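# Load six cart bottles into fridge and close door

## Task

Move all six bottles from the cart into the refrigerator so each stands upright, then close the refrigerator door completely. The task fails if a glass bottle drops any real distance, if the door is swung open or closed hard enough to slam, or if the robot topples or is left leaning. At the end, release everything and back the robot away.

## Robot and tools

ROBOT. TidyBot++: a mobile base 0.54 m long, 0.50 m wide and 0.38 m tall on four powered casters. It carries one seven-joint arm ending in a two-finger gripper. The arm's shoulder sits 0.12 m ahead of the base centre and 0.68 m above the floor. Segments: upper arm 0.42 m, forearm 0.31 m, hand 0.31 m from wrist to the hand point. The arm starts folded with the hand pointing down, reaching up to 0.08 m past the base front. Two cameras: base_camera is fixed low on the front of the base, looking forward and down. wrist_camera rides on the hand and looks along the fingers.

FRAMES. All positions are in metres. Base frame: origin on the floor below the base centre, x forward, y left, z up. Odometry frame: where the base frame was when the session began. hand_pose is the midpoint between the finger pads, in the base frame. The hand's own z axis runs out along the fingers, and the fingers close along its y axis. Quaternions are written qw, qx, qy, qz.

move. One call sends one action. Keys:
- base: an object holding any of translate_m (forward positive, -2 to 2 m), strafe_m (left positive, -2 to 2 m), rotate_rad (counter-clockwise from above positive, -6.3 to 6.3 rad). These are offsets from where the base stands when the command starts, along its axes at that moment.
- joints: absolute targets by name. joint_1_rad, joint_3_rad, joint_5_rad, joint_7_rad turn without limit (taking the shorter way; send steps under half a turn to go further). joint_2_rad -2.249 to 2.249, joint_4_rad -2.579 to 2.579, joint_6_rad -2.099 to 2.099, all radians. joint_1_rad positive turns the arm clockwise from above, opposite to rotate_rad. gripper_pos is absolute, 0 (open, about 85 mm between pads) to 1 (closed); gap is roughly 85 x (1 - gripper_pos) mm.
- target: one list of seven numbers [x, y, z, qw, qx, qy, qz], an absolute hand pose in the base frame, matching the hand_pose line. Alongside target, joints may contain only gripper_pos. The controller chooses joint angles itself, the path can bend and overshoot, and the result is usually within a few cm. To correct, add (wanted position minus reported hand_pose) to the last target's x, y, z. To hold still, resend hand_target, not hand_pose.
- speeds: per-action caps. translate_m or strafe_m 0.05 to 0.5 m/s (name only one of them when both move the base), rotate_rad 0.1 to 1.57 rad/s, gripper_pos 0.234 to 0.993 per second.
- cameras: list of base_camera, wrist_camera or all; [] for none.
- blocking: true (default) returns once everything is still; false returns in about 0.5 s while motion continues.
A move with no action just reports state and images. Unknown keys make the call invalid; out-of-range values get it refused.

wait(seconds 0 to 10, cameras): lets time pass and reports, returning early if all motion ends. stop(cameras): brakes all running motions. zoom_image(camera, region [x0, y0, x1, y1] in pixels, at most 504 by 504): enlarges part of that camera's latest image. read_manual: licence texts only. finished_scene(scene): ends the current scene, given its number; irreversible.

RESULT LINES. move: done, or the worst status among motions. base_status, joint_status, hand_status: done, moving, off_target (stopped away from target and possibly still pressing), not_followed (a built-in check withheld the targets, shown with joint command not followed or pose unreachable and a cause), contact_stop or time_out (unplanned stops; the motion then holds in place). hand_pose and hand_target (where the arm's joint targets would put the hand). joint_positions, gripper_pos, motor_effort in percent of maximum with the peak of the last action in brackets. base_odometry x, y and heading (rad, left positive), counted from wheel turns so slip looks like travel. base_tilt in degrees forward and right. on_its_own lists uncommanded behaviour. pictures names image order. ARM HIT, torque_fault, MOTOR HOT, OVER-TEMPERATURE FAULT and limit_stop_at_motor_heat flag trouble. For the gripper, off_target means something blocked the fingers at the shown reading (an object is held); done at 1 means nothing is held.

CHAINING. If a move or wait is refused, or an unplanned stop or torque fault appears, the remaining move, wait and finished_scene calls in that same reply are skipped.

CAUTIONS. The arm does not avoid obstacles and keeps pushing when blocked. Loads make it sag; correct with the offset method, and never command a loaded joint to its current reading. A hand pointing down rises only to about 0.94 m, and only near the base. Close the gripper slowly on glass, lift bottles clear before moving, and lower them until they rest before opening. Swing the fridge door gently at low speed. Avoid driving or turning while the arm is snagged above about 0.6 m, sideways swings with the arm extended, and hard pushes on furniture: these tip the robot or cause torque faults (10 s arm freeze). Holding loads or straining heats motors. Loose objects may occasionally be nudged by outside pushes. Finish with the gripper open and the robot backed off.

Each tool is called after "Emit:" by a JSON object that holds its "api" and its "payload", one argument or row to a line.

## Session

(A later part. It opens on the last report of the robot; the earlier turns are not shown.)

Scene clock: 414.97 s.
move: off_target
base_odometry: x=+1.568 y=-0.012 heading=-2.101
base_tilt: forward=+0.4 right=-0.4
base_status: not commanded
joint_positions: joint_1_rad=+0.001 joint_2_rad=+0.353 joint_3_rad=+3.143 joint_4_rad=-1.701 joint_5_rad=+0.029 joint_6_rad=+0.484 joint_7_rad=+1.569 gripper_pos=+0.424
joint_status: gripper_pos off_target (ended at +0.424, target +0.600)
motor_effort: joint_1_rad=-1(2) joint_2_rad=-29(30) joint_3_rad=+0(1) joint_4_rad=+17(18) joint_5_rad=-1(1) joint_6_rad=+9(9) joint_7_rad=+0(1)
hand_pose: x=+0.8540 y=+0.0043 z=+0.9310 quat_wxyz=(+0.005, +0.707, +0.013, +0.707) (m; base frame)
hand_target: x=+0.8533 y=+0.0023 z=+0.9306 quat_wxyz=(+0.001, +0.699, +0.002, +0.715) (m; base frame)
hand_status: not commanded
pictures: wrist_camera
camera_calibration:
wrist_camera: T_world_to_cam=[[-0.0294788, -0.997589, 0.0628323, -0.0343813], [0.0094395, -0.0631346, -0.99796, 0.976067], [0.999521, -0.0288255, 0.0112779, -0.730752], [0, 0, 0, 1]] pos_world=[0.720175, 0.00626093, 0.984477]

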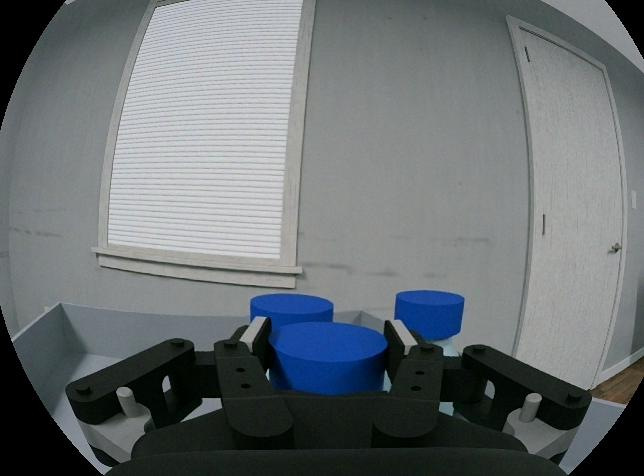

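Emit:
{"api": "move", "payload": {
  "joints": {"joint_2_rad": 0.20, "joint_4_rad": -1.40, "joint_6_rad": 0.22},
  "cameras": ["wrist_camera"]
}}

Emit:
{"api": "move", "payload": {
  "base": {"translate_m": -0.30},
  "speeds": {"translate_m": 0.35},
  "cameras": ["wrist_camera"]
}}

Scene clock: 419.30 s.
move: done
base_odometry: x=+1.568 y=-0.012 heading=-2.101
base_tilt: forward=+0.4 right=-0.4
base_status: not commanded
joint_positions: joint_1_rad=+0.001 joint_2_rad=+0.252 joint_3_rad=+3.143 joint_4_rad=-1.442 joint_5_rad=+0.029 joint_6_rad=+0.262 joint_7_rad=+1.569 gripper_pos=+0.424
joint_status: all done
motor_effort: joint_1_rad=+0(2) joint_2_rad=-32(37) joint_3_rad=+1(1) joint_4_rad=+22(24) joint_5_rad=-1(1) joint_6_rad=+12(16) joint_7_rad=+0(1)
hand_pose: x=+0.8441 y=+0.0025 z=+1.0937 quat_wxyz=(+0.008, +0.656, +0.011, +0.754) (m; base frame)
hand_target: x=+0.8224 y=+0.0023 z=+1.1440 quat_wxyz=(+0.001, +0.637, +0.002, +0.771) (m; base frame)
hand_status: not commanded
pictures: wrist_camera
camera_calibration:
wrist_camera: T_world_to_cam=[[-0.0440414, -0.997237, 0.0598152, -0.0311436], [0.146113, -0.0656592, -0.987087, 1.01119], [0.988287, -0.0347329, 0.148601, -0.863465], [0, 0, 0, 1]] pos_world=[0.704232, 0.00534586, 1.12831]

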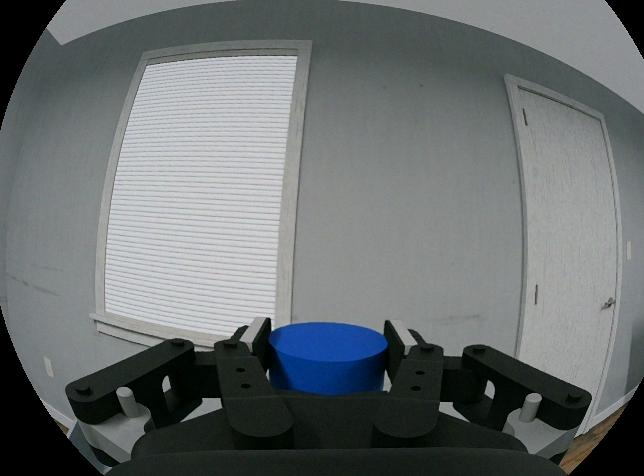

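Scene clock: 421.30 s.
move: done
base_odometry: x=+1.720 y=+0.247 heading=-2.101
base_tilt: forward=+0.4 right=-0.4
base_status: done
joint_positions: joint_1_rad=+0.001 joint_2_rad=+0.242 joint_3_rad=+3.142 joint_4_rad=-1.442 joint_5_rad=+0.029 joint_6_rad=+0.258 joint_7_rad=+1.569 gripper_pos=+0.424
joint_status: not commanded
motor_effort: joint_1_rad=+0(3) joint_2_rad=-32(37) joint_3_rad=+1(2) joint_4_rad=+23(24) joint_5_rad=+0(1) joint_6_rad=+12(13) joint_7_rad=+1(1)
hand_pose: x=+0.8403 y=+0.0028 z=+1.0998 quat_wxyz=(+0.008, +0.654, +0.011, +0.756) (m; base frame)
hand_target: x=+0.8224 y=+0.0023 z=+1.1440 quat_wxyz=(+0.001, +0.637, +0.002, +0.771) (m; base frame)
hand_status: not commanded
pictures: wrist_camera
camera_calibration:
wrist_camera: T_world_to_cam=[[-0.0440063, -0.997261, 0.0594501, -0.0309988], [0.1524, -0.0655124, -0.986145, 1.01141], [0.987339, -0.0343365, 0.154865, -0.866638], [0, 0, 0, 1]] pos_world=[0.700162, 0.00558874, 1.13345]

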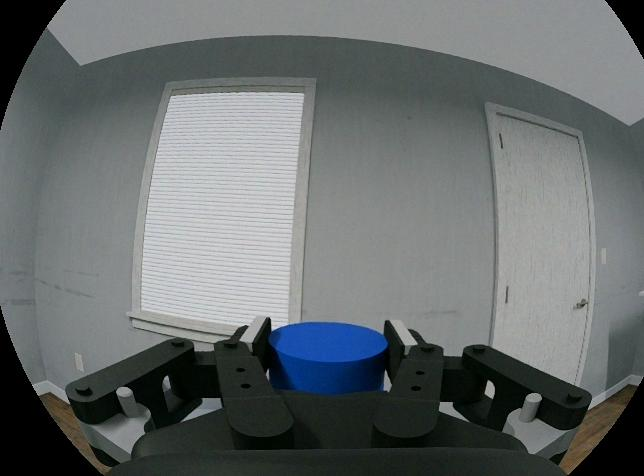

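Emit:
{"api": "move", "payload": {
  "base": {"translate_m": 0.069, "strafe_m": -0.2285, "rotate_rad": 3.213},
  "speeds": {"translate_m": 0.15, "rotate_rad": 0.8},
  "joints": {"joint_2_rad": 0.20, "joint_4_rad": -1.245, "joint_6_rad": -0.03}
}}

Scene clock: 430.10 s.
move: done
base_odometry: x=+1.488 y=+0.303 heading=+1.112
base_tilt: forward=+0.4 right=-0.4
base_status: done
joint_positions: joint_1_rad=-0.006 joint_2_rad=+0.242 joint_3_rad=+3.136 joint_4_rad=-1.296 joint_5_rad=+0.029 joint_6_rad=+0.013 joint_7_rad=+1.569 gripper_pos=+0.424
joint_status: all done
motor_effort: joint_1_rad=+0(5) joint_2_rad=-32(35) joint_3_rad=+1(4) joint_4_rad=+22(24) joint_5_rad=-1(1) joint_6_rad=+12(13) joint_7_rad=+0(1)
hand_pose: x=+0.8450 y=+0.0089 z=+1.1148 quat_wxyz=(+0.005, +0.691, +0.013, +0.723) (m; base frame)
hand_target: x=+0.8243 y=+0.0023 z=+1.1634 quat_wxyz=(+0.001, +0.672, +0.002, +0.740) (m; base frame)
hand_status: not commanded
pictures: base_camera, wrist_camera
camera_calibration:
wrist_camera: T_world_to_cam=[[-0.0326451, -0.997504, 0.0626145, -0.0386807], [0.05415, -0.0643211, -0.996459, 1.12038], [0.997999, -0.0291389, 0.0561146, -0.772322], [0, 0, 0, 1]] pos_world=[0.708845, 0.0109755, 1.16218]

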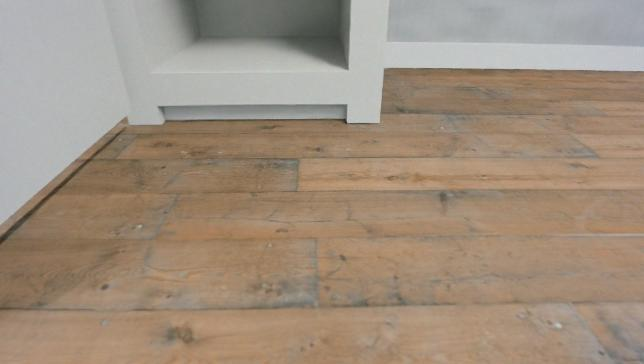

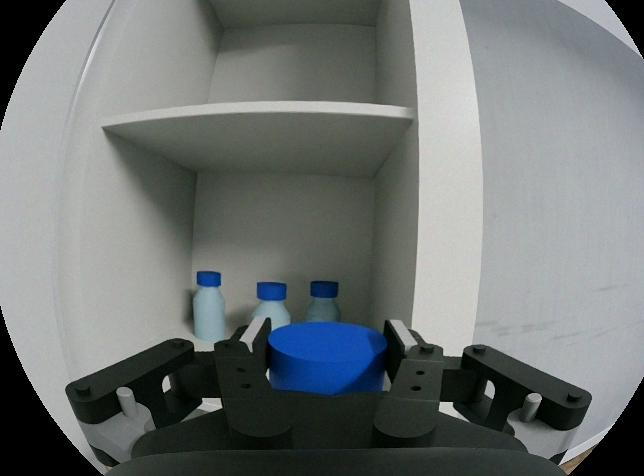

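Emit:
{"api": "move", "payload": {
  "base": {"translate_m": 0.377, "strafe_m": 0.006},
  "speeds": {"translate_m": 0.25}
}}

Scene clock: 435.73 s.
move: done
base_odometry: x=+1.649 y=+0.644 heading=+1.112
base_tilt: forward=+0.3 right=-0.4
base_status: done
joint_positions: joint_1_rad=-0.006 joint_2_rad=+0.242 joint_3_rad=+3.136 joint_4_rad=-1.295 joint_5_rad=+0.029 joint_6_rad=+0.010 joint_7_rad=+1.569 gripper_pos=+0.424
joint_status: not commanded
motor_effort: joint_1_rad=+0(1) joint_2_rad=-32(36) joint_3_rad=+0(1) joint_4_rad=+22(24) joint_5_rad=-1(1) joint_6_rad=+13(13) joint_7_rad=+0(1)
hand_pose: x=+0.8448 y=+0.0089 z=+1.1146 quat_wxyz=(+0.005, +0.691, +0.013, +0.722) (m; base frame)
hand_target: x=+0.8243 y=+0.0023 z=+1.1634 quat_wxyz=(+0.001, +0.672, +0.002, +0.740) (m; base frame)
hand_status: not commanded
pictures: base_camera, wrist_camera
camera_calibration:
wrist_camera: T_world_to_cam=[[-0.0326456, -0.997499, 0.0626888, -0.038798], [0.0525944, -0.0643498, -0.99654, 1.12164], [0.998082, -0.0292356, 0.0545636, -0.770524], [0, 0, 0, 1]] pos_world=[0.708788, 0.0109497, 1.16223]

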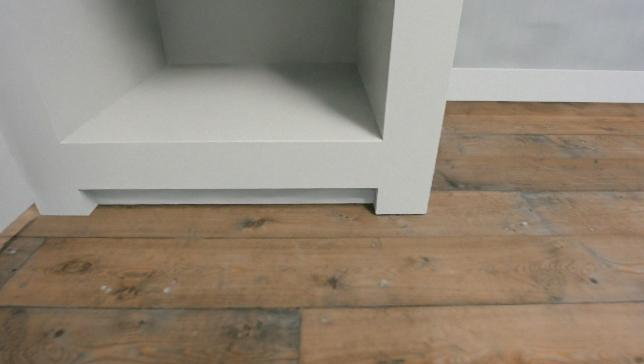

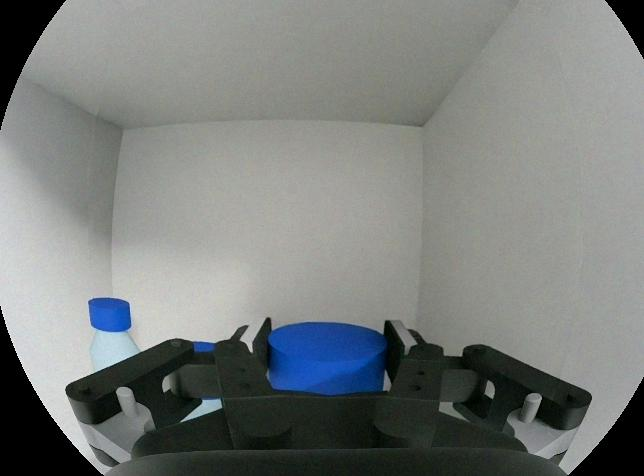

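Emit:
{"api": "move", "payload": {
  "base": {"strafe_m": -0.008},
  "speeds": {"strafe_m": 0.1},
  "joints": {"joint_4_rad": -1.34, "joint_6_rad": 0.05},
  "cameras": []
}}

Emit:
{"api": "move", "payload": {
  "joints": {"joint_4_rad": -1.38, "joint_6_rad": 0.09},
  "cameras": ["wrist_camera"]
}}

Scene clock: 440.70 s.
move: done
base_odometry: x=+1.656 y=+0.640 heading=+1.113
base_tilt: forward=+0.4 right=-0.4
base_status: done
joint_positions: joint_1_rad=-0.004 joint_2_rad=+0.242 joint_3_rad=+3.138 joint_4_rad=-1.350 joint_5_rad=+0.029 joint_6_rad=+0.012 joint_7_rad=+1.569 gripper_pos=+0.424
joint_status: all done
motor_effort: joint_1_rad=+1(4) joint_2_rad=-32(34) joint_3_rad=+1(4) joint_4_rad=+22(25) joint_5_rad=-1(1) joint_6_rad=+12(14) joint_7_rad=+0(1)
hand_pose: x=+0.8453 y=+0.0067 z=+1.0813 quat_wxyz=(+0.006, +0.710, +0.012, +0.704) (m; base frame)
hand_target: x=+0.8271 y=+0.0023 z=+1.1290 quat_wxyz=(+0.001, +0.678, +0.002, +0.735) (m; base frame)
hand_status: not commanded
pictures: none
No camera images: "cameras" was empty.

Scene clock: 441.37 s.
move: done
base_odometry: x=+1.656 y=+0.640 heading=+1.113
base_tilt: forward=+0.4 right=-0.4
base_status: not commanded
joint_positions: joint_1_rad=-0.004 joint_2_rad=+0.242 joint_3_rad=+3.138 joint_4_rad=-1.376 joint_5_rad=+0.029 joint_6_rad=+0.039 joint_7_rad=+1.569 gripper_pos=+0.424
joint_status: all done
motor_effort: joint_1_rad=+0(1) joint_2_rad=-30(33) joint_3_rad=+1(1) joint_4_rad=+21(23) joint_5_rad=-1(1) joint_6_rad=+11(13) joint_7_rad=+1(1)
hand_pose: x=+0.8449 y=+0.0070 z=+1.0734 quat_wxyz=(+0.006, +0.710, +0.013, +0.704) (m; base frame)
hand_target: x=+0.8272 y=+0.0023 z=+1.1164 quat_wxyz=(+0.001, +0.678, +0.002, +0.735) (m; base frame)
hand_status: not commanded
pictures: wrist_camera
camera_calibration:
wrist_camera: T_world_to_cam=[[-0.0317288, -0.997365, 0.065242, -0.041622], [0.000947045, -0.0653049, -0.997865, 1.12548], [0.999496, -0.0315992, 0.00301659, -0.714303], [0, 0, 0, 1]] pos_world=[0.711556, 0.00941577, 1.12795]

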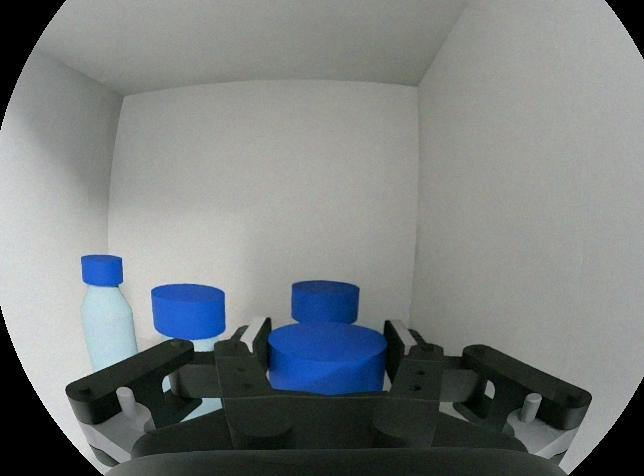

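Emit:
{"api": "move", "payload": {
  "joints": {"joint_4_rad": -1.41, "joint_6_rad": 0.12},
  "cameras": []
}}

Emit:
{"api": "move", "payload": {
  "joints": {"joint_4_rad": -1.43, "joint_6_rad": 0.14},
  "cameras": ["wrist_camera"]
}}

Scene clock: 443.57 s.
move: done
base_odometry: x=+1.656 y=+0.640 heading=+1.113
base_tilt: forward=+0.4 right=-0.5
base_status: not commanded
joint_positions: joint_1_rad=-0.004 joint_2_rad=+0.240 joint_3_rad=+3.138 joint_4_rad=-1.395 joint_5_rad=+0.029 joint_6_rad=+0.071 joint_7_rad=+1.569 gripper_pos=+0.424
joint_status: all done
motor_effort: joint_1_rad=-1(2) joint_2_rad=-28(30) joint_3_rad=+0(1) joint_4_rad=+20(22) joint_5_rad=-1(1) joint_6_rad=+10(11) joint_7_rad=+0(1)
hand_pose: x=+0.8440 y=+0.0071 z=+1.0727 quat_wxyz=(+0.006, +0.704, +0.013, +0.710) (m; base frame)
hand_target: x=+0.8270 y=+0.0023 z=+1.1070 quat_wxyz=(+0.001, +0.678, +0.002, +0.735) (m; base frame)
hand_status: not commanded
pictures: none
No camera images: "cameras" was empty.

Scene clock: 444.13 s.
move: done
base_odometry: x=+1.656 y=+0.640 heading=+1.113
base_tilt: forward=+0.4 right=-0.4
base_status: not commanded
joint_positions: joint_1_rad=-0.004 joint_2_rad=+0.238 joint_3_rad=+3.138 joint_4_rad=-1.409 joint_5_rad=+0.029 joint_6_rad=+0.094 joint_7_rad=+1.569 gripper_pos=+0.424
joint_status: all done
motor_effort: joint_1_rad=-1(2) joint_2_rad=-27(28) joint_3_rad=-1(1) joint_4_rad=+18(20) joint_5_rad=-1(2) joint_6_rad=+9(10) joint_7_rad=+0(1)
hand_pose: x=+0.8429 y=+0.0071 z=+1.0723 quat_wxyz=(+0.006, +0.701, +0.013, +0.713) (m; base frame)
hand_target: x=+0.8267 y=+0.0023 z=+1.1007 quat_wxyz=(+0.001, +0.678, +0.002, +0.735) (m; base frame)
hand_status: not commanded
pictures: wrist_camera
camera_calibration:
wrist_camera: T_world_to_cam=[[-0.0322957, -0.997411, 0.0642449, -0.0399007], [0.0265108, -0.0651107, -0.997526, 1.10256], [0.999127, -0.0305126, 0.028545, -0.739289], [0, 0, 0, 1]] pos_world=[0.708125, 0.0094331, 1.12349]

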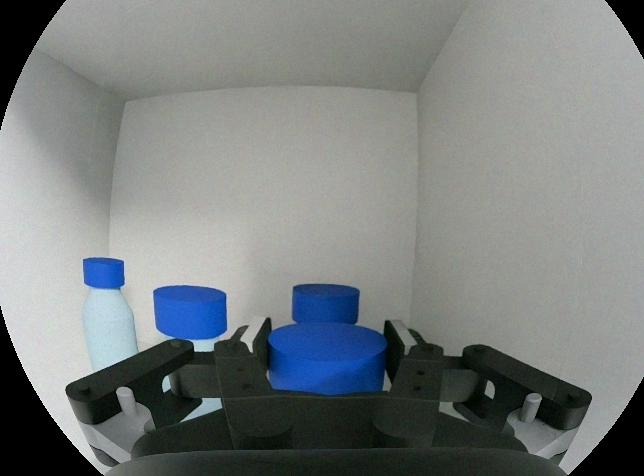

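Emit:
{"api": "move", "payload": {
  "joints": {"gripper_pos": 0.26},
  "speeds": {"gripper_pos": 0.234},
  "cameras": ["wrist_camera"]
}}

Emit:
{"api": "move", "payload": {
  "base": {"translate_m": -0.06},
  "speeds": {"translate_m": 0.1},
  "cameras": ["wrist_camera"]
}}

Scene clock: 448.10 s.
move: done
base_odometry: x=+1.656 y=+0.640 heading=+1.113
base_tilt: forward=+0.4 right=-0.4
base_status: not commanded
joint_positions: joint_1_rad=-0.004 joint_2_rad=+0.238 joint_3_rad=+3.138 joint_4_rad=-1.409 joint_5_rad=+0.029 joint_6_rad=+0.094 joint_7_rad=+1.569 gripper_pos=+0.259
joint_status: all done
motor_effort: joint_1_rad=+1(2) joint_2_rad=-28(28) joint_3_rad=+1(1) joint_4_rad=+19(20) joint_5_rad=-1(1) joint_6_rad=+9(9) joint_7_rad=+1(1)
hand_pose: x=+0.8429 y=+0.0071 z=+1.0722 quat_wxyz=(+0.006, +0.701, +0.013, +0.713) (m; base frame)
hand_target: x=+0.8267 y=+0.0023 z=+1.1007 quat_wxyz=(+0.001, +0.678, +0.002, +0.735) (m; base frame)
hand_status: not commanded
pictures: wrist_camera
camera_calibration:
wrist_camera: T_world_to_cam=[[-0.0322797, -0.997412, 0.0642498, -0.039907], [0.026373, -0.0651109, -0.997529, 1.10251], [0.999131, -0.0305055, 0.0284065, -0.739131], [0, 0, 0, 1]] pos_world=[0.708124, 0.0094344, 1.12335]

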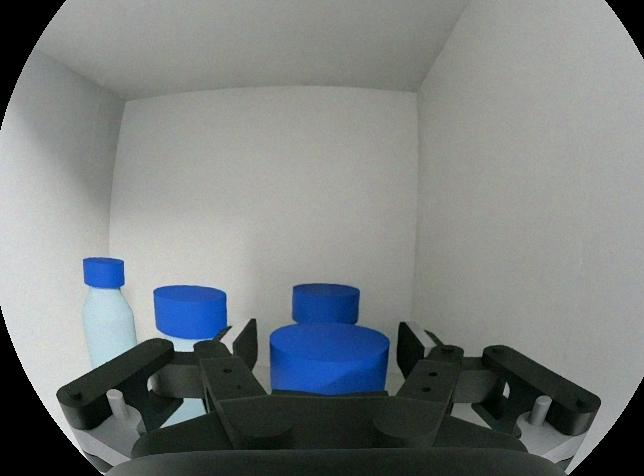

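Scene clock: 449.23 s.
move: done
base_odometry: x=+1.630 y=+0.586 heading=+1.113
base_tilt: forward=+0.4 right=-0.4
base_status: done
joint_positions: joint_1_rad=-0.004 joint_2_rad=+0.229 joint_3_rad=+3.138 joint_4_rad=-1.410 joint_5_rad=+0.029 joint_6_rad=+0.095 joint_7_rad=+1.569 gripper_pos=+0.259
joint_status: not commanded
motor_effort: joint_1_rad=+0(1) joint_2_rad=-27(31) joint_3_rad=+1(1) joint_4_rad=+20(20) joint_5_rad=-1(1) joint_6_rad=+9(9) joint_7_rad=+0(1)
hand_pose: x=+0.8394 y=+0.0071 z=+1.0781 quat_wxyz=(+0.006, +0.698, +0.013, +0.716) (m; base frame)
hand_target: x=+0.8267 y=+0.0023 z=+1.1007 quat_wxyz=(+0.001, +0.678, +0.002, +0.735) (m; base frame)
hand_status: not commanded
pictures: wrist_camera
camera_calibration:
wrist_camera: T_world_to_cam=[[-0.0327997, -0.997414, 0.0639516, -0.039656], [0.0345261, -0.0650786, -0.997283, 1.10141], [0.998865, -0.0305025, 0.0365714, -0.74439], [0, 0, 0, 1]] pos_world=[0.704217, 0.00941902, 1.12818]

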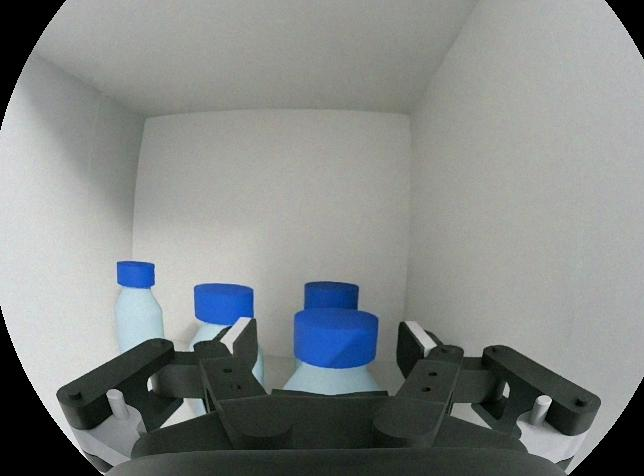

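Emit:
{"api": "move", "payload": {
  "base": {"translate_m": -0.33},
  "speeds": {"translate_m": 0.4},
  "cameras": ["wrist_camera"]
}}

Emit:
{"api": "move", "payload": {
  "base": {"translate_m": -0.171, "strafe_m": -0.235, "rotate_rad": -3.213},
  "speeds": {"translate_m": 0.15, "rotate_rad": 1.2},
  "joints": {"joint_1_rad": 0.0, "joint_2_rad": 0.30, "joint_4_rad": -1.60, "joint_6_rad": 0.36, "gripper_pos": 0.3},
  "cameras": ["wrist_camera"]
}}

Scene clock: 455.90 s.
move: done
base_odometry: x=+1.484 y=+0.290 heading=+1.113
base_tilt: forward=+0.3 right=-0.4
base_status: done
joint_positions: joint_1_rad=-0.004 joint_2_rad=+0.222 joint_3_rad=+3.138 joint_4_rad=-1.411 joint_5_rad=+0.029 joint_6_rad=+0.095 joint_7_rad=+1.569 gripper_pos=+0.259
joint_status: not commanded
motor_effort: joint_1_rad=+0(1) joint_2_rad=-27(31) joint_3_rad=+1(1) joint_4_rad=+19(20) joint_5_rad=+0(1) joint_6_rad=+9(9) joint_7_rad=+1(1)
hand_pose: x=+0.8364 y=+0.0071 z=+1.0831 quat_wxyz=(+0.006, +0.695, +0.013, +0.719) (m; base frame)
hand_target: x=+0.8267 y=+0.0023 z=+1.1007 quat_wxyz=(+0.001, +0.678, +0.002, +0.735) (m; base frame)
hand_status: not commanded
pictures: wrist_camera
camera_calibration:
wrist_camera: T_world_to_cam=[[-0.0332412, -0.997416, 0.0636907, -0.0394313], [0.0415386, -0.0650496, -0.997017, 1.10036], [0.998584, -0.0304964, 0.0435936, -0.748997], [0, 0, 0, 1]] pos_world=[0.700918, 0.00940665, 1.13224]

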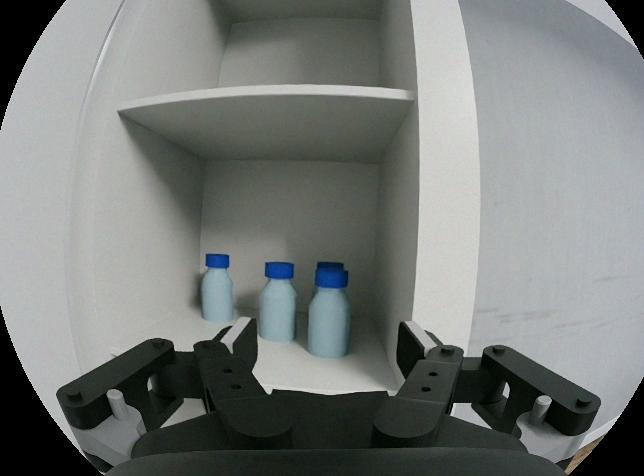

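Scene clock: 459.70 s.
move: done
base_odometry: x=+1.619 y=+0.033 heading=-2.100
base_tilt: forward=+0.4 right=-0.4
base_status: done
joint_positions: joint_1_rad=+0.002 joint_2_rad=+0.302 joint_3_rad=+3.142 joint_4_rad=-1.582 joint_5_rad=+0.029 joint_6_rad=+0.309 joint_7_rad=+1.569 gripper_pos=+0.299
joint_status: all done
motor_effort: joint_1_rad=+0(6) joint_2_rad=-29(33) joint_3_rad=+1(5) joint_4_rad=+18(20) joint_5_rad=-1(2) joint_6_rad=+9(10) joint_7_rad=+0(1)
hand_pose: x=+0.8546 y=+0.0022 z=+0.9853 quat_wxyz=(+0.007, +0.709, +0.011, +0.706) (m; base frame)
hand_target: x=+0.8520 y=+0.0023 z=+0.9917 quat_wxyz=(+0.001, +0.696, +0.002, +0.718) (m; base frame)
hand_status: not commanded
pictures: wrist_camera
camera_calibration:
wrist_camera: T_world_to_cam=[[-0.0346696, -0.997294, 0.0648249, -0.0374032], [0.00418426, -0.0650082, -0.997876, 1.03457], [0.99939, -0.0343247, 0.00642674, -0.727126], [0, 0, 0, 1]] pos_world=[0.721057, 0.00499483, 1.03947]

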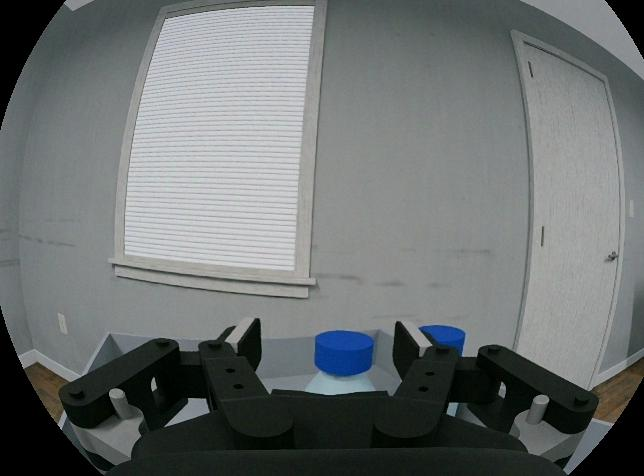

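Emit:
{"api": "move", "payload": {
  "base": {"translate_m": 0.075, "strafe_m": -0.012},
  "speeds": {"translate_m": 0.1},
  "joints": {"joint_2_rad": 0.36, "joint_4_rad": -1.717, "joint_6_rad": 0.53},
  "cameras": ["wrist_camera"]
}}

Emit:
{"api": "zoom_image", "payload": {
  "camera": "wrist_camera",
  "region": [200, 280, 460, 440]
}}

Scene clock: 464.67 s.
move: done
base_odometry: x=+1.571 y=-0.026 heading=-2.101
base_tilt: forward=+0.4 right=-0.4
base_status: done
joint_positions: joint_1_rad=+0.002 joint_2_rad=+0.346 joint_3_rad=+3.142 joint_4_rad=-1.700 joint_5_rad=+0.029 joint_6_rad=+0.477 joint_7_rad=+1.569 gripper_pos=+0.299
joint_status: all done
motor_effort: joint_1_rad=+1(2) joint_2_rad=-29(32) joint_3_rad=+1(2) joint_4_rad=+17(19) joint_5_rad=+0(1) joint_6_rad=+9(10) joint_7_rad=+0(1)
hand_pose: x=+0.8525 y=+0.0036 z=+0.9341 quat_wxyz=(+0.005, +0.706, +0.012, +0.708) (m; base frame)
hand_target: x=+0.8533 y=+0.0023 z=+0.9306 quat_wxyz=(+0.001, +0.699, +0.002, +0.715) (m; base frame)
hand_status: not commanded
pictures: wrist_camera
camera_calibration:
wrist_camera: T_world_to_cam=[[-0.0305466, -0.997557, 0.0628256, -0.0343951], [0.0101644, -0.0631617, -0.997952, 0.978471], [0.999482, -0.0298455, 0.0120689, -0.730033], [0, 0, 0, 1]] pos_world=[0.718658, 0.00570264, 0.987439]

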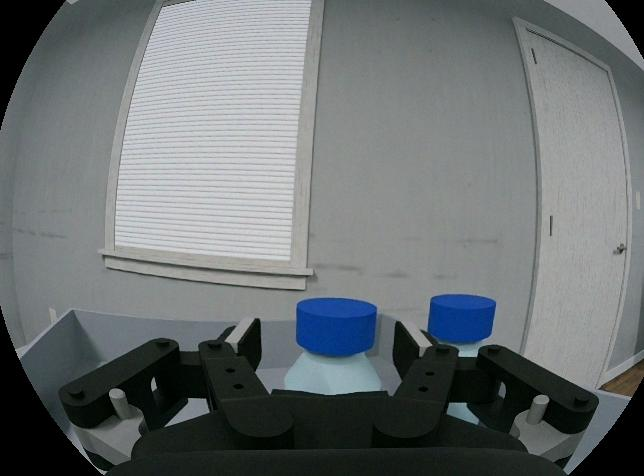

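Scaled by 1.938.

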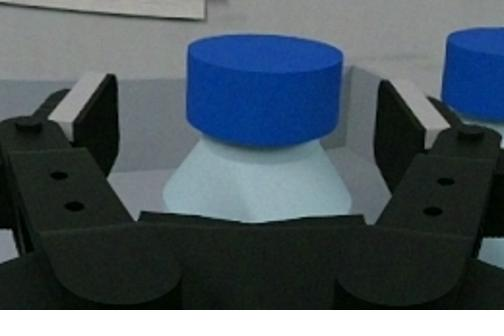

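Emit:
{"api": "move", "payload": {
  "base": {"translate_m": 0.056, "strafe_m": -0.004},
  "speeds": {"translate_m": 0.07},
  "cameras": ["wrist_camera"]
}}

Emit:
{"api": "zoom_image", "payload": {
  "camera": "wrist_camera",
  "region": [200, 280, 460, 440]
}}

Scene clock: 467.80 s.
move: done
base_odometry: x=+1.539 y=-0.072 heading=-2.101
base_tilt: forward=+0.4 right=-0.4
base_status: done
joint_positions: joint_1_rad=+0.002 joint_2_rad=+0.348 joint_3_rad=+3.142 joint_4_rad=-1.700 joint_5_rad=+0.029 joint_6_rad=+0.479 joint_7_rad=+1.569 gripper_pos=+0.299
joint_status: not commanded
motor_effort: joint_1_rad=+0(2) joint_2_rad=-29(32) joint_3_rad=+1(1) joint_4_rad=+17(19) joint_5_rad=-1(2) joint_6_rad=+9(9) joint_7_rad=+0(1)
hand_pose: x=+0.8529 y=+0.0036 z=+0.9333 quat_wxyz=(+0.005, +0.706, +0.012, +0.708) (m; base frame)
hand_target: x=+0.8533 y=+0.0023 z=+0.9306 quat_wxyz=(+0.001, +0.699, +0.002, +0.715) (m; base frame)
hand_status: not commanded
pictures: wrist_camera
camera_calibration:
wrist_camera: T_world_to_cam=[[-0.0305011, -0.99756, 0.0628035, -0.034342], [0.0101689, -0.0631392, -0.997953, 0.977739], [0.999483, -0.0298, 0.0120699, -0.730423], [0, 0, 0, 1]] pos_world=[0.719055, 0.00570883, 0.986711]

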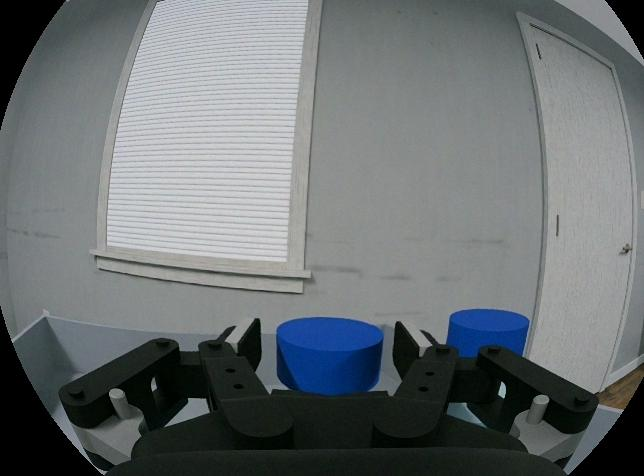

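Scaled by 1.938.

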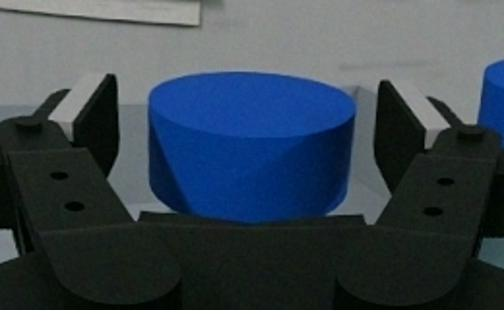

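Emit:
{"api": "move", "payload": {
  "base": {"translate_m": 0.014},
  "speeds": {"translate_m": 0.05},
  "cameras": ["wrist_camera"]
}}

Scene clock: 481.30 s.
move: done
base_odometry: x=+1.532 y=-0.084 heading=-2.101
base_tilt: forward=+0.4 right=-0.4
base_status: done
joint_positions: joint_1_rad=+0.002 joint_2_rad=+0.349 joint_3_rad=+3.142 joint_4_rad=-1.700 joint_5_rad=+0.029 joint_6_rad=+0.480 joint_7_rad=+1.569 gripper_pos=+0.299
joint_status: not commanded
motor_effort: joint_1_rad=+0(1) joint_2_rad=-29(31) joint_3_rad=+1(1) joint_4_rad=+18(18) joint_5_rad=-1(1) joint_6_rad=+9(9) joint_7_rad=+0(1)
hand_pose: x=+0.8532 y=+0.0036 z=+0.9329 quat_wxyz=(+0.005, +0.706, +0.012, +0.708) (m; base frame)
hand_target: x=+0.8533 y=+0.0023 z=+0.9306 quat_wxyz=(+0.001, +0.699, +0.002, +0.715) (m; base frame)
hand_status: not commanded
pictures: wrist_camera
camera_calibration:
wrist_camera: T_world_to_cam=[[-0.0304749, -0.997561, 0.0627962, -0.0343202], [0.0100799, -0.0631289, -0.997954, 0.977419], [0.999485, -0.0297796, 0.0119792, -0.730544], [0, 0, 0, 1]] pos_world=[0.719269, 0.00571153, 0.986326]

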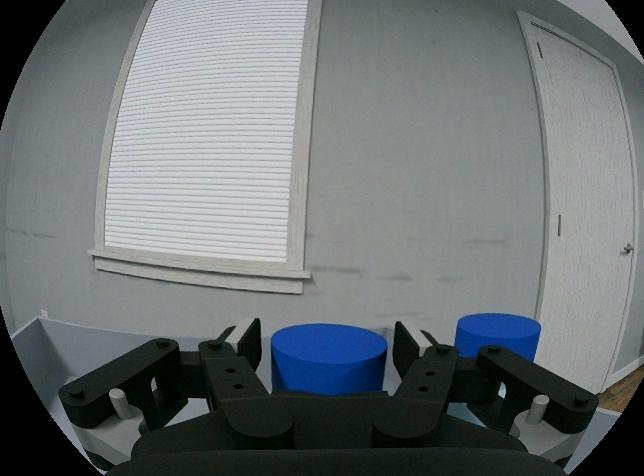

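Emit:
{"api": "move", "payload": {
  "joints": {"gripper_pos": 0.6},
  "speeds": {"gripper_pos": 0.234},
  "cameras": ["wrist_camera"]
}}

Scene clock: 483.90 s.
move: off_target
base_odometry: x=+1.532 y=-0.084 heading=-2.101
base_tilt: forward=+0.4 right=-0.4
base_status: not commanded
joint_positions: joint_1_rad=+0.002 joint_2_rad=+0.349 joint_3_rad=+3.143 joint_4_rad=-1.700 joint_5_rad=+0.029 joint_6_rad=+0.481 joint_7_rad=+1.569 gripper_pos=+0.431
joint_status: gripper_pos off_target (ended at +0.431, target +0.600)
motor_effort: joint_1_rad=-1(2) joint_2_rad=-29(30) joint_3_rad=+0(1) joint_4_rad=+18(18) joint_5_rad=+0(1) joint_6_rad=+9(9) joint_7_rad=+0(1)
hand_pose: x=+0.8532 y=+0.0035 z=+0.9332 quat_wxyz=(+0.005, +0.706, +0.012, +0.708) (m; base frame)
hand_target: x=+0.8533 y=+0.0023 z=+0.9306 quat_wxyz=(+0.001, +0.699, +0.002, +0.715) (m; base frame)
hand_status: not commanded
pictures: wrist_camera
camera_calibration:
wrist_camera: T_world_to_cam=[[-0.0307854, -0.997549, 0.0628413, -0.0342918], [0.0109138, -0.0632028, -0.997941, 0.976948], [0.999466, -0.0300362, 0.0128328, -0.731336], [0, 0, 0, 1]] pos_world=[0.719227, 0.00557154, 0.986476]

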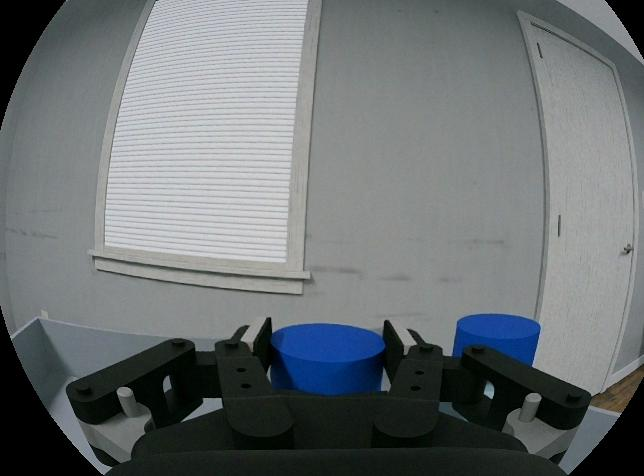

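Good grip. Lift and back.

Emit:
{"api": "move", "payload": {
  "joints": {"joint_2_rad": 0.2, "joint_4_rad": -1.4, "joint_6_rad": 0.22},
  "cameras": []
}}

Emit:
{"api": "move", "payload": {
  "base": {"translate_m": -0.3},
  "speeds": {"translate_m": 0.35}
}}

Scene clock: 487.23 s.
move: done
base_odometry: x=+1.532 y=-0.084 heading=-2.101
base_tilt: forward=+0.4 right=-0.4
base_status: not commanded
joint_positions: joint_1_rad=+0.002 joint_2_rad=+0.260 joint_3_rad=+3.143 joint_4_rad=-1.450 joint_5_rad=+0.029 joint_6_rad=+0.257 joint_7_rad=+1.569 gripper_pos=+0.431
joint_status: all done
motor_effort: joint_1_rad=+1(1) joint_2_rad=-33(39) joint_3_rad=+1(1) joint_4_rad=+23(24) joint_5_rad=-1(1) joint_6_rad=+13(15) joint_7_rad=+0(1)
hand_pose: x=+0.8478 y=+0.0016 z=+1.0811 quat_wxyz=(+0.009, +0.664, +0.011, +0.747) (m; base frame)
hand_target: x=+0.8224 y=+0.0023 z=+1.1440 quat_wxyz=(+0.001, +0.637, +0.002, +0.771) (m; base frame)
hand_status: not commanded
pictures: none
No camera images: "cameras" was empty.

Scene clock: 489.17 s.
move: done
base_odometry: x=+1.683 y=+0.174 heading=-2.101
base_tilt: forward=+0.4 right=-0.4
base_status: done
joint_positions: joint_1_rad=+0.002 joint_2_rad=+0.257 joint_3_rad=+3.142 joint_4_rad=-1.450 joint_5_rad=+0.029 joint_6_rad=+0.254 joint_7_rad=+1.569 gripper_pos=+0.431
joint_status: not commanded
motor_effort: joint_1_rad=+0(2) joint_2_rad=-33(38) joint_3_rad=+1(2) joint_4_rad=+22(24) joint_5_rad=+0(2) joint_6_rad=+13(14) joint_7_rad=+0(1)
hand_pose: x=+0.8464 y=+0.0018 z=+1.0831 quat_wxyz=(+0.009, +0.664, +0.011, +0.748) (m; base frame)
hand_target: x=+0.8224 y=+0.0023 z=+1.1440 quat_wxyz=(+0.001, +0.637, +0.002, +0.771) (m; base frame)
hand_status: not commanded
pictures: base_camera, wrist_camera
camera_calibration:
wrist_camera: T_world_to_cam=[[-0.0438399, -0.997196, 0.0606483, -0.0321476], [0.126034, -0.0657421, -0.989845, 1.02026], [0.991057, -0.0357509, 0.128563, -0.844725], [0, 0, 0, 1]] pos_world=[0.707174, 0.00481682, 1.12045]

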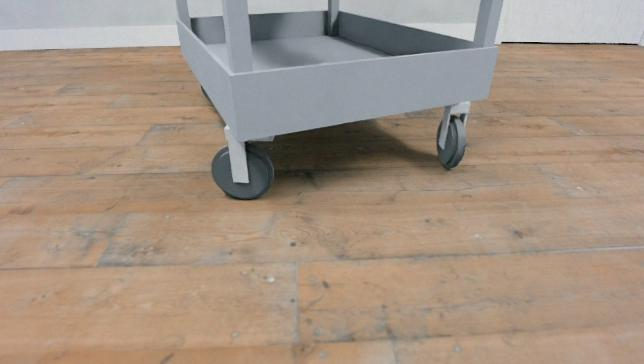

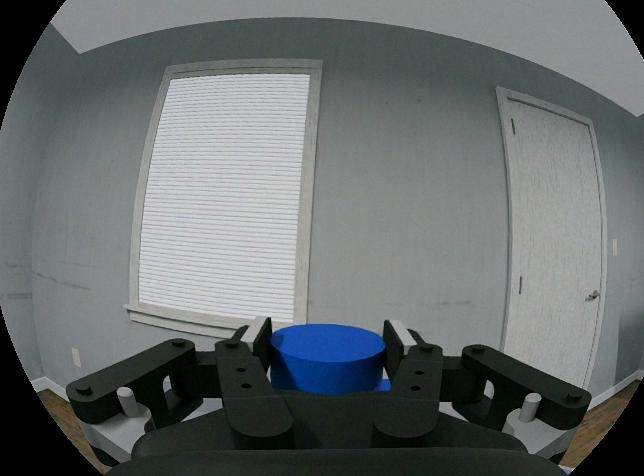

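Emit:
{"api": "move", "payload": {
  "base": {"translate_m": -0.005, "strafe_m": -0.333, "rotate_rad": 3.213},
  "joints": {"joint_1_rad": -0.175, "joint_2_rad": 0.2, "joint_4_rad": -1.245, "joint_6_rad": -0.03},
  "speeds": {"strafe_m": 0.15, "rotate_rad": 0.8}
}}

Scene clock: 500.70 s.
move: done
base_odometry: x=+1.398 y=+0.347 heading=+1.112
base_tilt: forward=+0.4 right=-0.4
base_status: done
joint_positions: joint_1_rad=-0.183 joint_2_rad=+0.256 joint_3_rad=+3.135 joint_4_rad=-1.302 joint_5_rad=+0.029 joint_6_rad=+0.008 joint_7_rad=+1.569 gripper_pos=+0.431
joint_status: all done
motor_effort: joint_1_rad=+0(6) joint_2_rad=-33(37) joint_3_rad=+1(4) joint_4_rad=+24(25) joint_5_rad=+0(1) joint_6_rad=+13(15) joint_7_rad=+0(1)
hand_pose: x=+0.8380 y=+0.1380 z=+1.0990 quat_wxyz=(-0.058, +0.696, +0.075, +0.712) (m; base frame)
hand_target: x=+0.8131 y=+0.1251 z=+1.1634 quat_wxyz=(-0.064, +0.670, +0.061, +0.737) (m; base frame)
hand_status: not commanded
pictures: base_camera, wrist_camera
camera_calibration:
wrist_camera: T_world_to_cam=[[0.14554, -0.98732, 0.0633889, -0.0607331], [0.0395832, -0.0582089, -0.997519, 1.12584], [0.98856, 0.147688, 0.0306095, -0.749215], [0, 0, 0, 1]] pos_world=[0.704919, 0.116222, 1.14983]

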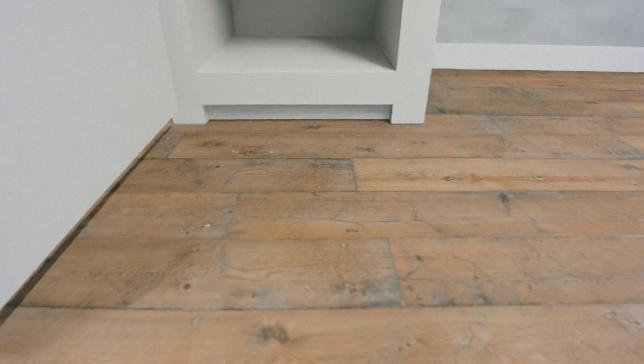

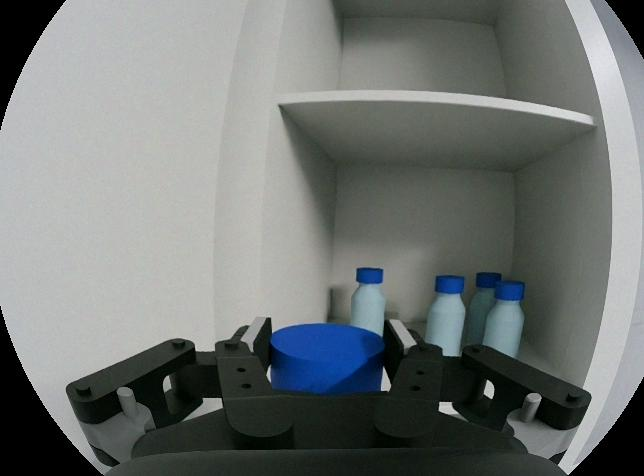

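Emit:
{"api": "move", "payload": {
  "base": {"translate_m": 0.372, "strafe_m": -0.01},
  "speeds": {"translate_m": 0.25}
}}

Scene clock: 506.87 s.
move: done
base_odometry: x=+1.572 y=+0.676 heading=+1.113
base_tilt: forward=+0.4 right=-0.4
base_status: done
joint_positions: joint_1_rad=-0.183 joint_2_rad=+0.255 joint_3_rad=+3.135 joint_4_rad=-1.302 joint_5_rad=+0.029 joint_6_rad=+0.006 joint_7_rad=+1.569 gripper_pos=+0.431
joint_status: not commanded
motor_effort: joint_1_rad=+0(2) joint_2_rad=-33(37) joint_3_rad=+0(1) joint_4_rad=+23(25) joint_5_rad=+0(1) joint_6_rad=+13(14) joint_7_rad=+0(1)
hand_pose: x=+0.8376 y=+0.1379 z=+1.0993 quat_wxyz=(-0.058, +0.696, +0.075, +0.712) (m; base frame)
hand_target: x=+0.8131 y=+0.1251 z=+1.1634 quat_wxyz=(-0.064, +0.670, +0.061, +0.737) (m; base frame)
hand_status: not commanded
pictures: base_camera, wrist_camera
camera_calibration:
wrist_camera: T_world_to_cam=[[0.145491, -0.987324, 0.063427, -0.0608095], [0.0389906, -0.0583373, -0.997535, 1.12678], [0.988591, 0.147606, 0.0300088, -0.748175], [0, 0, 0, 1]] pos_world=[0.704552, 0.11613, 1.15031]

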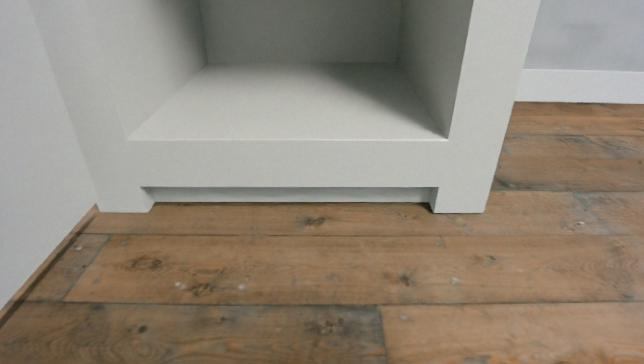

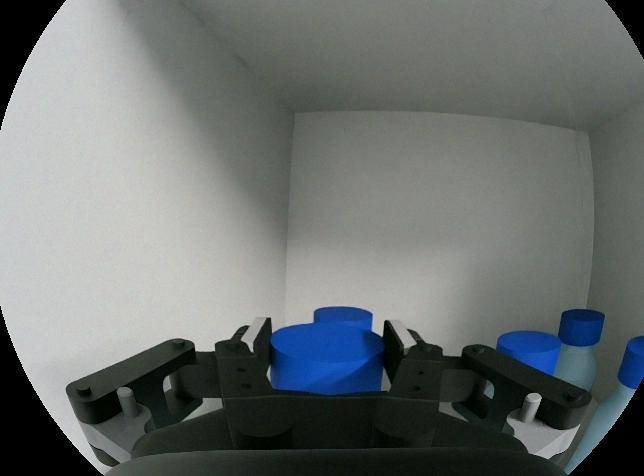

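Emit:
{"api": "move", "payload": {
  "joints": {"joint_4_rad": -1.34, "joint_6_rad": 0.05},
  "cameras": []
}}

Emit:
{"api": "move", "payload": {
  "joints": {"joint_4_rad": -1.38, "joint_6_rad": 0.09},
  "cameras": []
}}

Emit:
{"api": "move", "payload": {
  "joints": {"joint_4_rad": -1.41, "joint_6_rad": 0.12},
  "cameras": ["wrist_camera"]
}}

Scene clock: 509.57 s.
move: done
base_odometry: x=+1.572 y=+0.676 heading=+1.113
base_tilt: forward=+0.4 right=-0.5
base_status: not commanded
joint_positions: joint_1_rad=-0.183 joint_2_rad=+0.254 joint_3_rad=+3.135 joint_4_rad=-1.344 joint_5_rad=+0.029 joint_6_rad=+0.011 joint_7_rad=+1.569 gripper_pos=+0.431
joint_status: all done
motor_effort: joint_1_rad=+0(1) joint_2_rad=-31(34) joint_3_rad=+0(1) joint_4_rad=+21(24) joint_5_rad=-1(1) joint_6_rad=+12(15) joint_7_rad=+0(1)
hand_pose: x=+0.8371 y=+0.1379 z=+1.0752 quat_wxyz=(-0.057, +0.709, +0.076, +0.699) (m; base frame)
hand_target: x=+0.8158 y=+0.1255 z=+1.1290 quat_wxyz=(-0.063, +0.675, +0.061, +0.732) (m; base frame)
hand_status: not commanded
pictures: none
No camera images: "cameras" was empty.

Scene clock: 510.23 s.
move: done
base_odometry: x=+1.572 y=+0.676 heading=+1.113
base_tilt: forward=+0.4 right=-0.4
base_status: not commanded
joint_positions: joint_1_rad=-0.183 joint_2_rad=+0.249 joint_3_rad=+3.136 joint_4_rad=-1.368 joint_5_rad=+0.029 joint_6_rad=+0.043 joint_7_rad=+1.569 gripper_pos=+0.431
joint_status: all done
motor_effort: joint_1_rad=-1(2) joint_2_rad=-29(31) joint_3_rad=+0(1) joint_4_rad=+20(22) joint_5_rad=-1(1) joint_6_rad=+10(12) joint_7_rad=+0(1)
hand_pose: x=+0.8348 y=+0.1375 z=+1.0741 quat_wxyz=(-0.058, +0.704, +0.076, +0.704) (m; base frame)
hand_target: x=+0.8160 y=+0.1256 z=+1.1164 quat_wxyz=(-0.063, +0.675, +0.061, +0.732) (m; base frame)
hand_status: not commanded
pictures: none
No camera images: "cameras" was empty.

Scene clock: 510.87 s.
move: done
base_odometry: x=+1.572 y=+0.676 heading=+1.113
base_tilt: forward=+0.4 right=-0.4
base_status: not commanded
joint_positions: joint_1_rad=-0.183 joint_2_rad=+0.244 joint_3_rad=+3.136 joint_4_rad=-1.390 joint_5_rad=+0.029 joint_6_rad=+0.075 joint_7_rad=+1.569 gripper_pos=+0.431
joint_status: all done
motor_effort: joint_1_rad=-1(2) joint_2_rad=-29(30) joint_3_rad=+0(1) joint_4_rad=+19(21) joint_5_rad=-1(2) joint_6_rad=+9(10) joint_7_rad=+0(1)
hand_pose: x=+0.8326 y=+0.1372 z=+1.0736 quat_wxyz=(-0.058, +0.699, +0.076, +0.709) (m; base frame)
hand_target: x=+0.8157 y=+0.1255 z=+1.1070 quat_wxyz=(-0.063, +0.675, +0.061, +0.732) (m; base frame)
hand_status: not commanded
pictures: wrist_camera
camera_calibration:
wrist_camera: T_world_to_cam=[[0.147361, -0.987014, 0.0639448, -0.0612535], [0.0310011, -0.0600097, -0.997716, 1.1083], [0.988597, 0.149007, 0.0217555, -0.733716], [0, 0, 0, 1]] pos_world=[0.700018, 0.115379, 1.12565]

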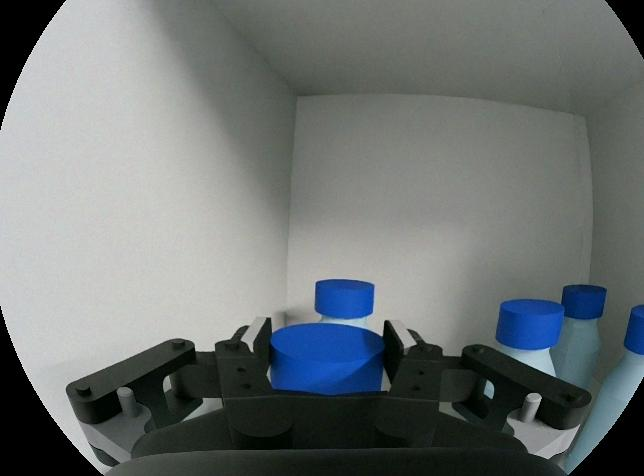

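Emit:
{"api": "move", "payload": {
  "joints": {"gripper_pos": 0.26},
  "speeds": {"gripper_pos": 0.234},
  "cameras": ["wrist_camera"]
}}

Emit:
{"api": "move", "payload": {
  "base": {"translate_m": -0.06, "strafe_m": -0.008},
  "speeds": {"translate_m": 0.1},
  "cameras": ["wrist_camera"]
}}

Scene clock: 515.00 s.
move: done
base_odometry: x=+1.572 y=+0.676 heading=+1.113
base_tilt: forward=+0.4 right=-0.4
base_status: not commanded
joint_positions: joint_1_rad=-0.183 joint_2_rad=+0.244 joint_3_rad=+3.136 joint_4_rad=-1.390 joint_5_rad=+0.029 joint_6_rad=+0.075 joint_7_rad=+1.569 gripper_pos=+0.259
joint_status: all done
motor_effort: joint_1_rad=+1(1) joint_2_rad=-27(29) joint_3_rad=+1(1) joint_4_rad=+19(20) joint_5_rad=+0(2) joint_6_rad=+9(9) joint_7_rad=+0(1)
hand_pose: x=+0.8324 y=+0.1372 z=+1.0741 quat_wxyz=(-0.058, +0.699, +0.076, +0.709) (m; base frame)
hand_target: x=+0.8157 y=+0.1255 z=+1.1070 quat_wxyz=(-0.063, +0.675, +0.061, +0.732) (m; base frame)
hand_status: not commanded
pictures: wrist_camera
camera_calibration:
wrist_camera: T_world_to_cam=[[0.147309, -0.987024, 0.0639103, -0.0612157], [0.0319342, -0.0598354, -0.997697, 1.10805], [0.988575, 0.149011, 0.0227055, -0.734453], [0, 0, 0, 1]] pos_world=[0.699695, 0.115321, 1.12609]

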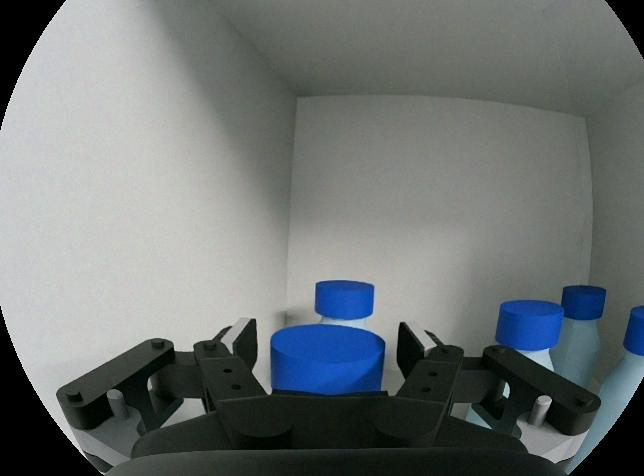

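Scene clock: 516.13 s.
move: done
base_odometry: x=+1.553 y=+0.619 heading=+1.113
base_tilt: forward=+0.4 right=-0.4
base_status: done
joint_positions: joint_1_rad=-0.183 joint_2_rad=+0.232 joint_3_rad=+3.136 joint_4_rad=-1.391 joint_5_rad=+0.029 joint_6_rad=+0.075 joint_7_rad=+1.569 gripper_pos=+0.259
joint_status: not commanded
motor_effort: joint_1_rad=+0(1) joint_2_rad=-28(31) joint_3_rad=+1(1) joint_4_rad=+18(20) joint_5_rad=-1(1) joint_6_rad=+9(10) joint_7_rad=+0(1)
hand_pose: x=+0.8280 y=+0.1364 z=+1.0820 quat_wxyz=(-0.059, +0.695, +0.075, +0.713) (m; base frame)
hand_target: x=+0.8157 y=+0.1255 z=+1.1070 quat_wxyz=(-0.063, +0.675, +0.061, +0.732) (m; base frame)
hand_status: not commanded
pictures: wrist_camera
camera_calibration:
wrist_camera: T_world_to_cam=[[0.146634, -0.987148, 0.0635383, -0.0608918], [0.0425462, -0.0578793, -0.997417, 1.10663], [0.988275, 0.148958, 0.0335123, -0.741594], [0, 0, 0, 1]] pos_world=[0.694745, 0.114408, 1.13249]

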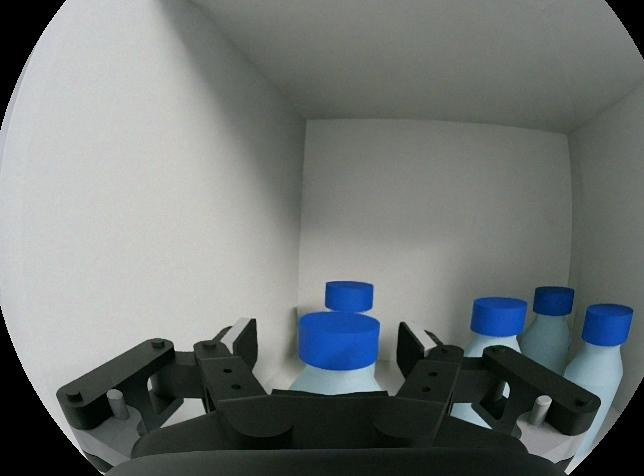

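Emit:
{"api": "move", "payload": {
  "base": {"translate_m": -0.35},
  "speeds": {"translate_m": 0.4}
}}

Scene clock: 519.70 s.
move: done
base_odometry: x=+1.398 y=+0.305 heading=+1.113
base_tilt: forward=+0.4 right=-0.4
base_status: done
joint_positions: joint_1_rad=-0.183 joint_2_rad=+0.225 joint_3_rad=+3.136 joint_4_rad=-1.391 joint_5_rad=+0.029 joint_6_rad=+0.075 joint_7_rad=+1.569 gripper_pos=+0.259
joint_status: not commanded
motor_effort: joint_1_rad=+0(1) joint_2_rad=-27(31) joint_3_rad=+0(1) joint_4_rad=+19(20) joint_5_rad=-1(1) joint_6_rad=+9(10) joint_7_rad=+0(1)
hand_pose: x=+0.8251 y=+0.1358 z=+1.0872 quat_wxyz=(-0.059, +0.692, +0.075, +0.715) (m; base frame)
hand_target: x=+0.8157 y=+0.1255 z=+1.1070 quat_wxyz=(-0.063, +0.675, +0.061, +0.732) (m; base frame)
hand_status: not commanded
pictures: base_camera, wrist_camera
camera_calibration:
wrist_camera: T_world_to_cam=[[0.146181, -0.987232, 0.0632806, -0.0606617], [0.0497271, -0.0565539, -0.99716, 1.10557], [0.988007, 0.148912, 0.0408251, -0.746535], [0, 0, 0, 1]] pos_world=[0.691473, 0.113805, 1.13674]

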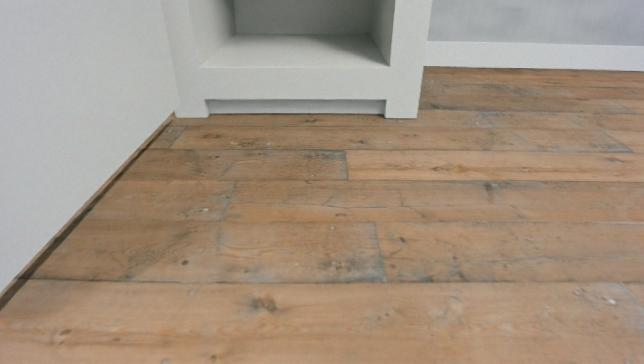

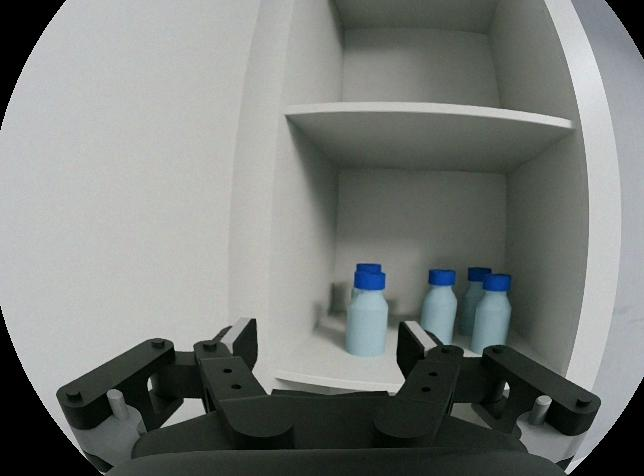

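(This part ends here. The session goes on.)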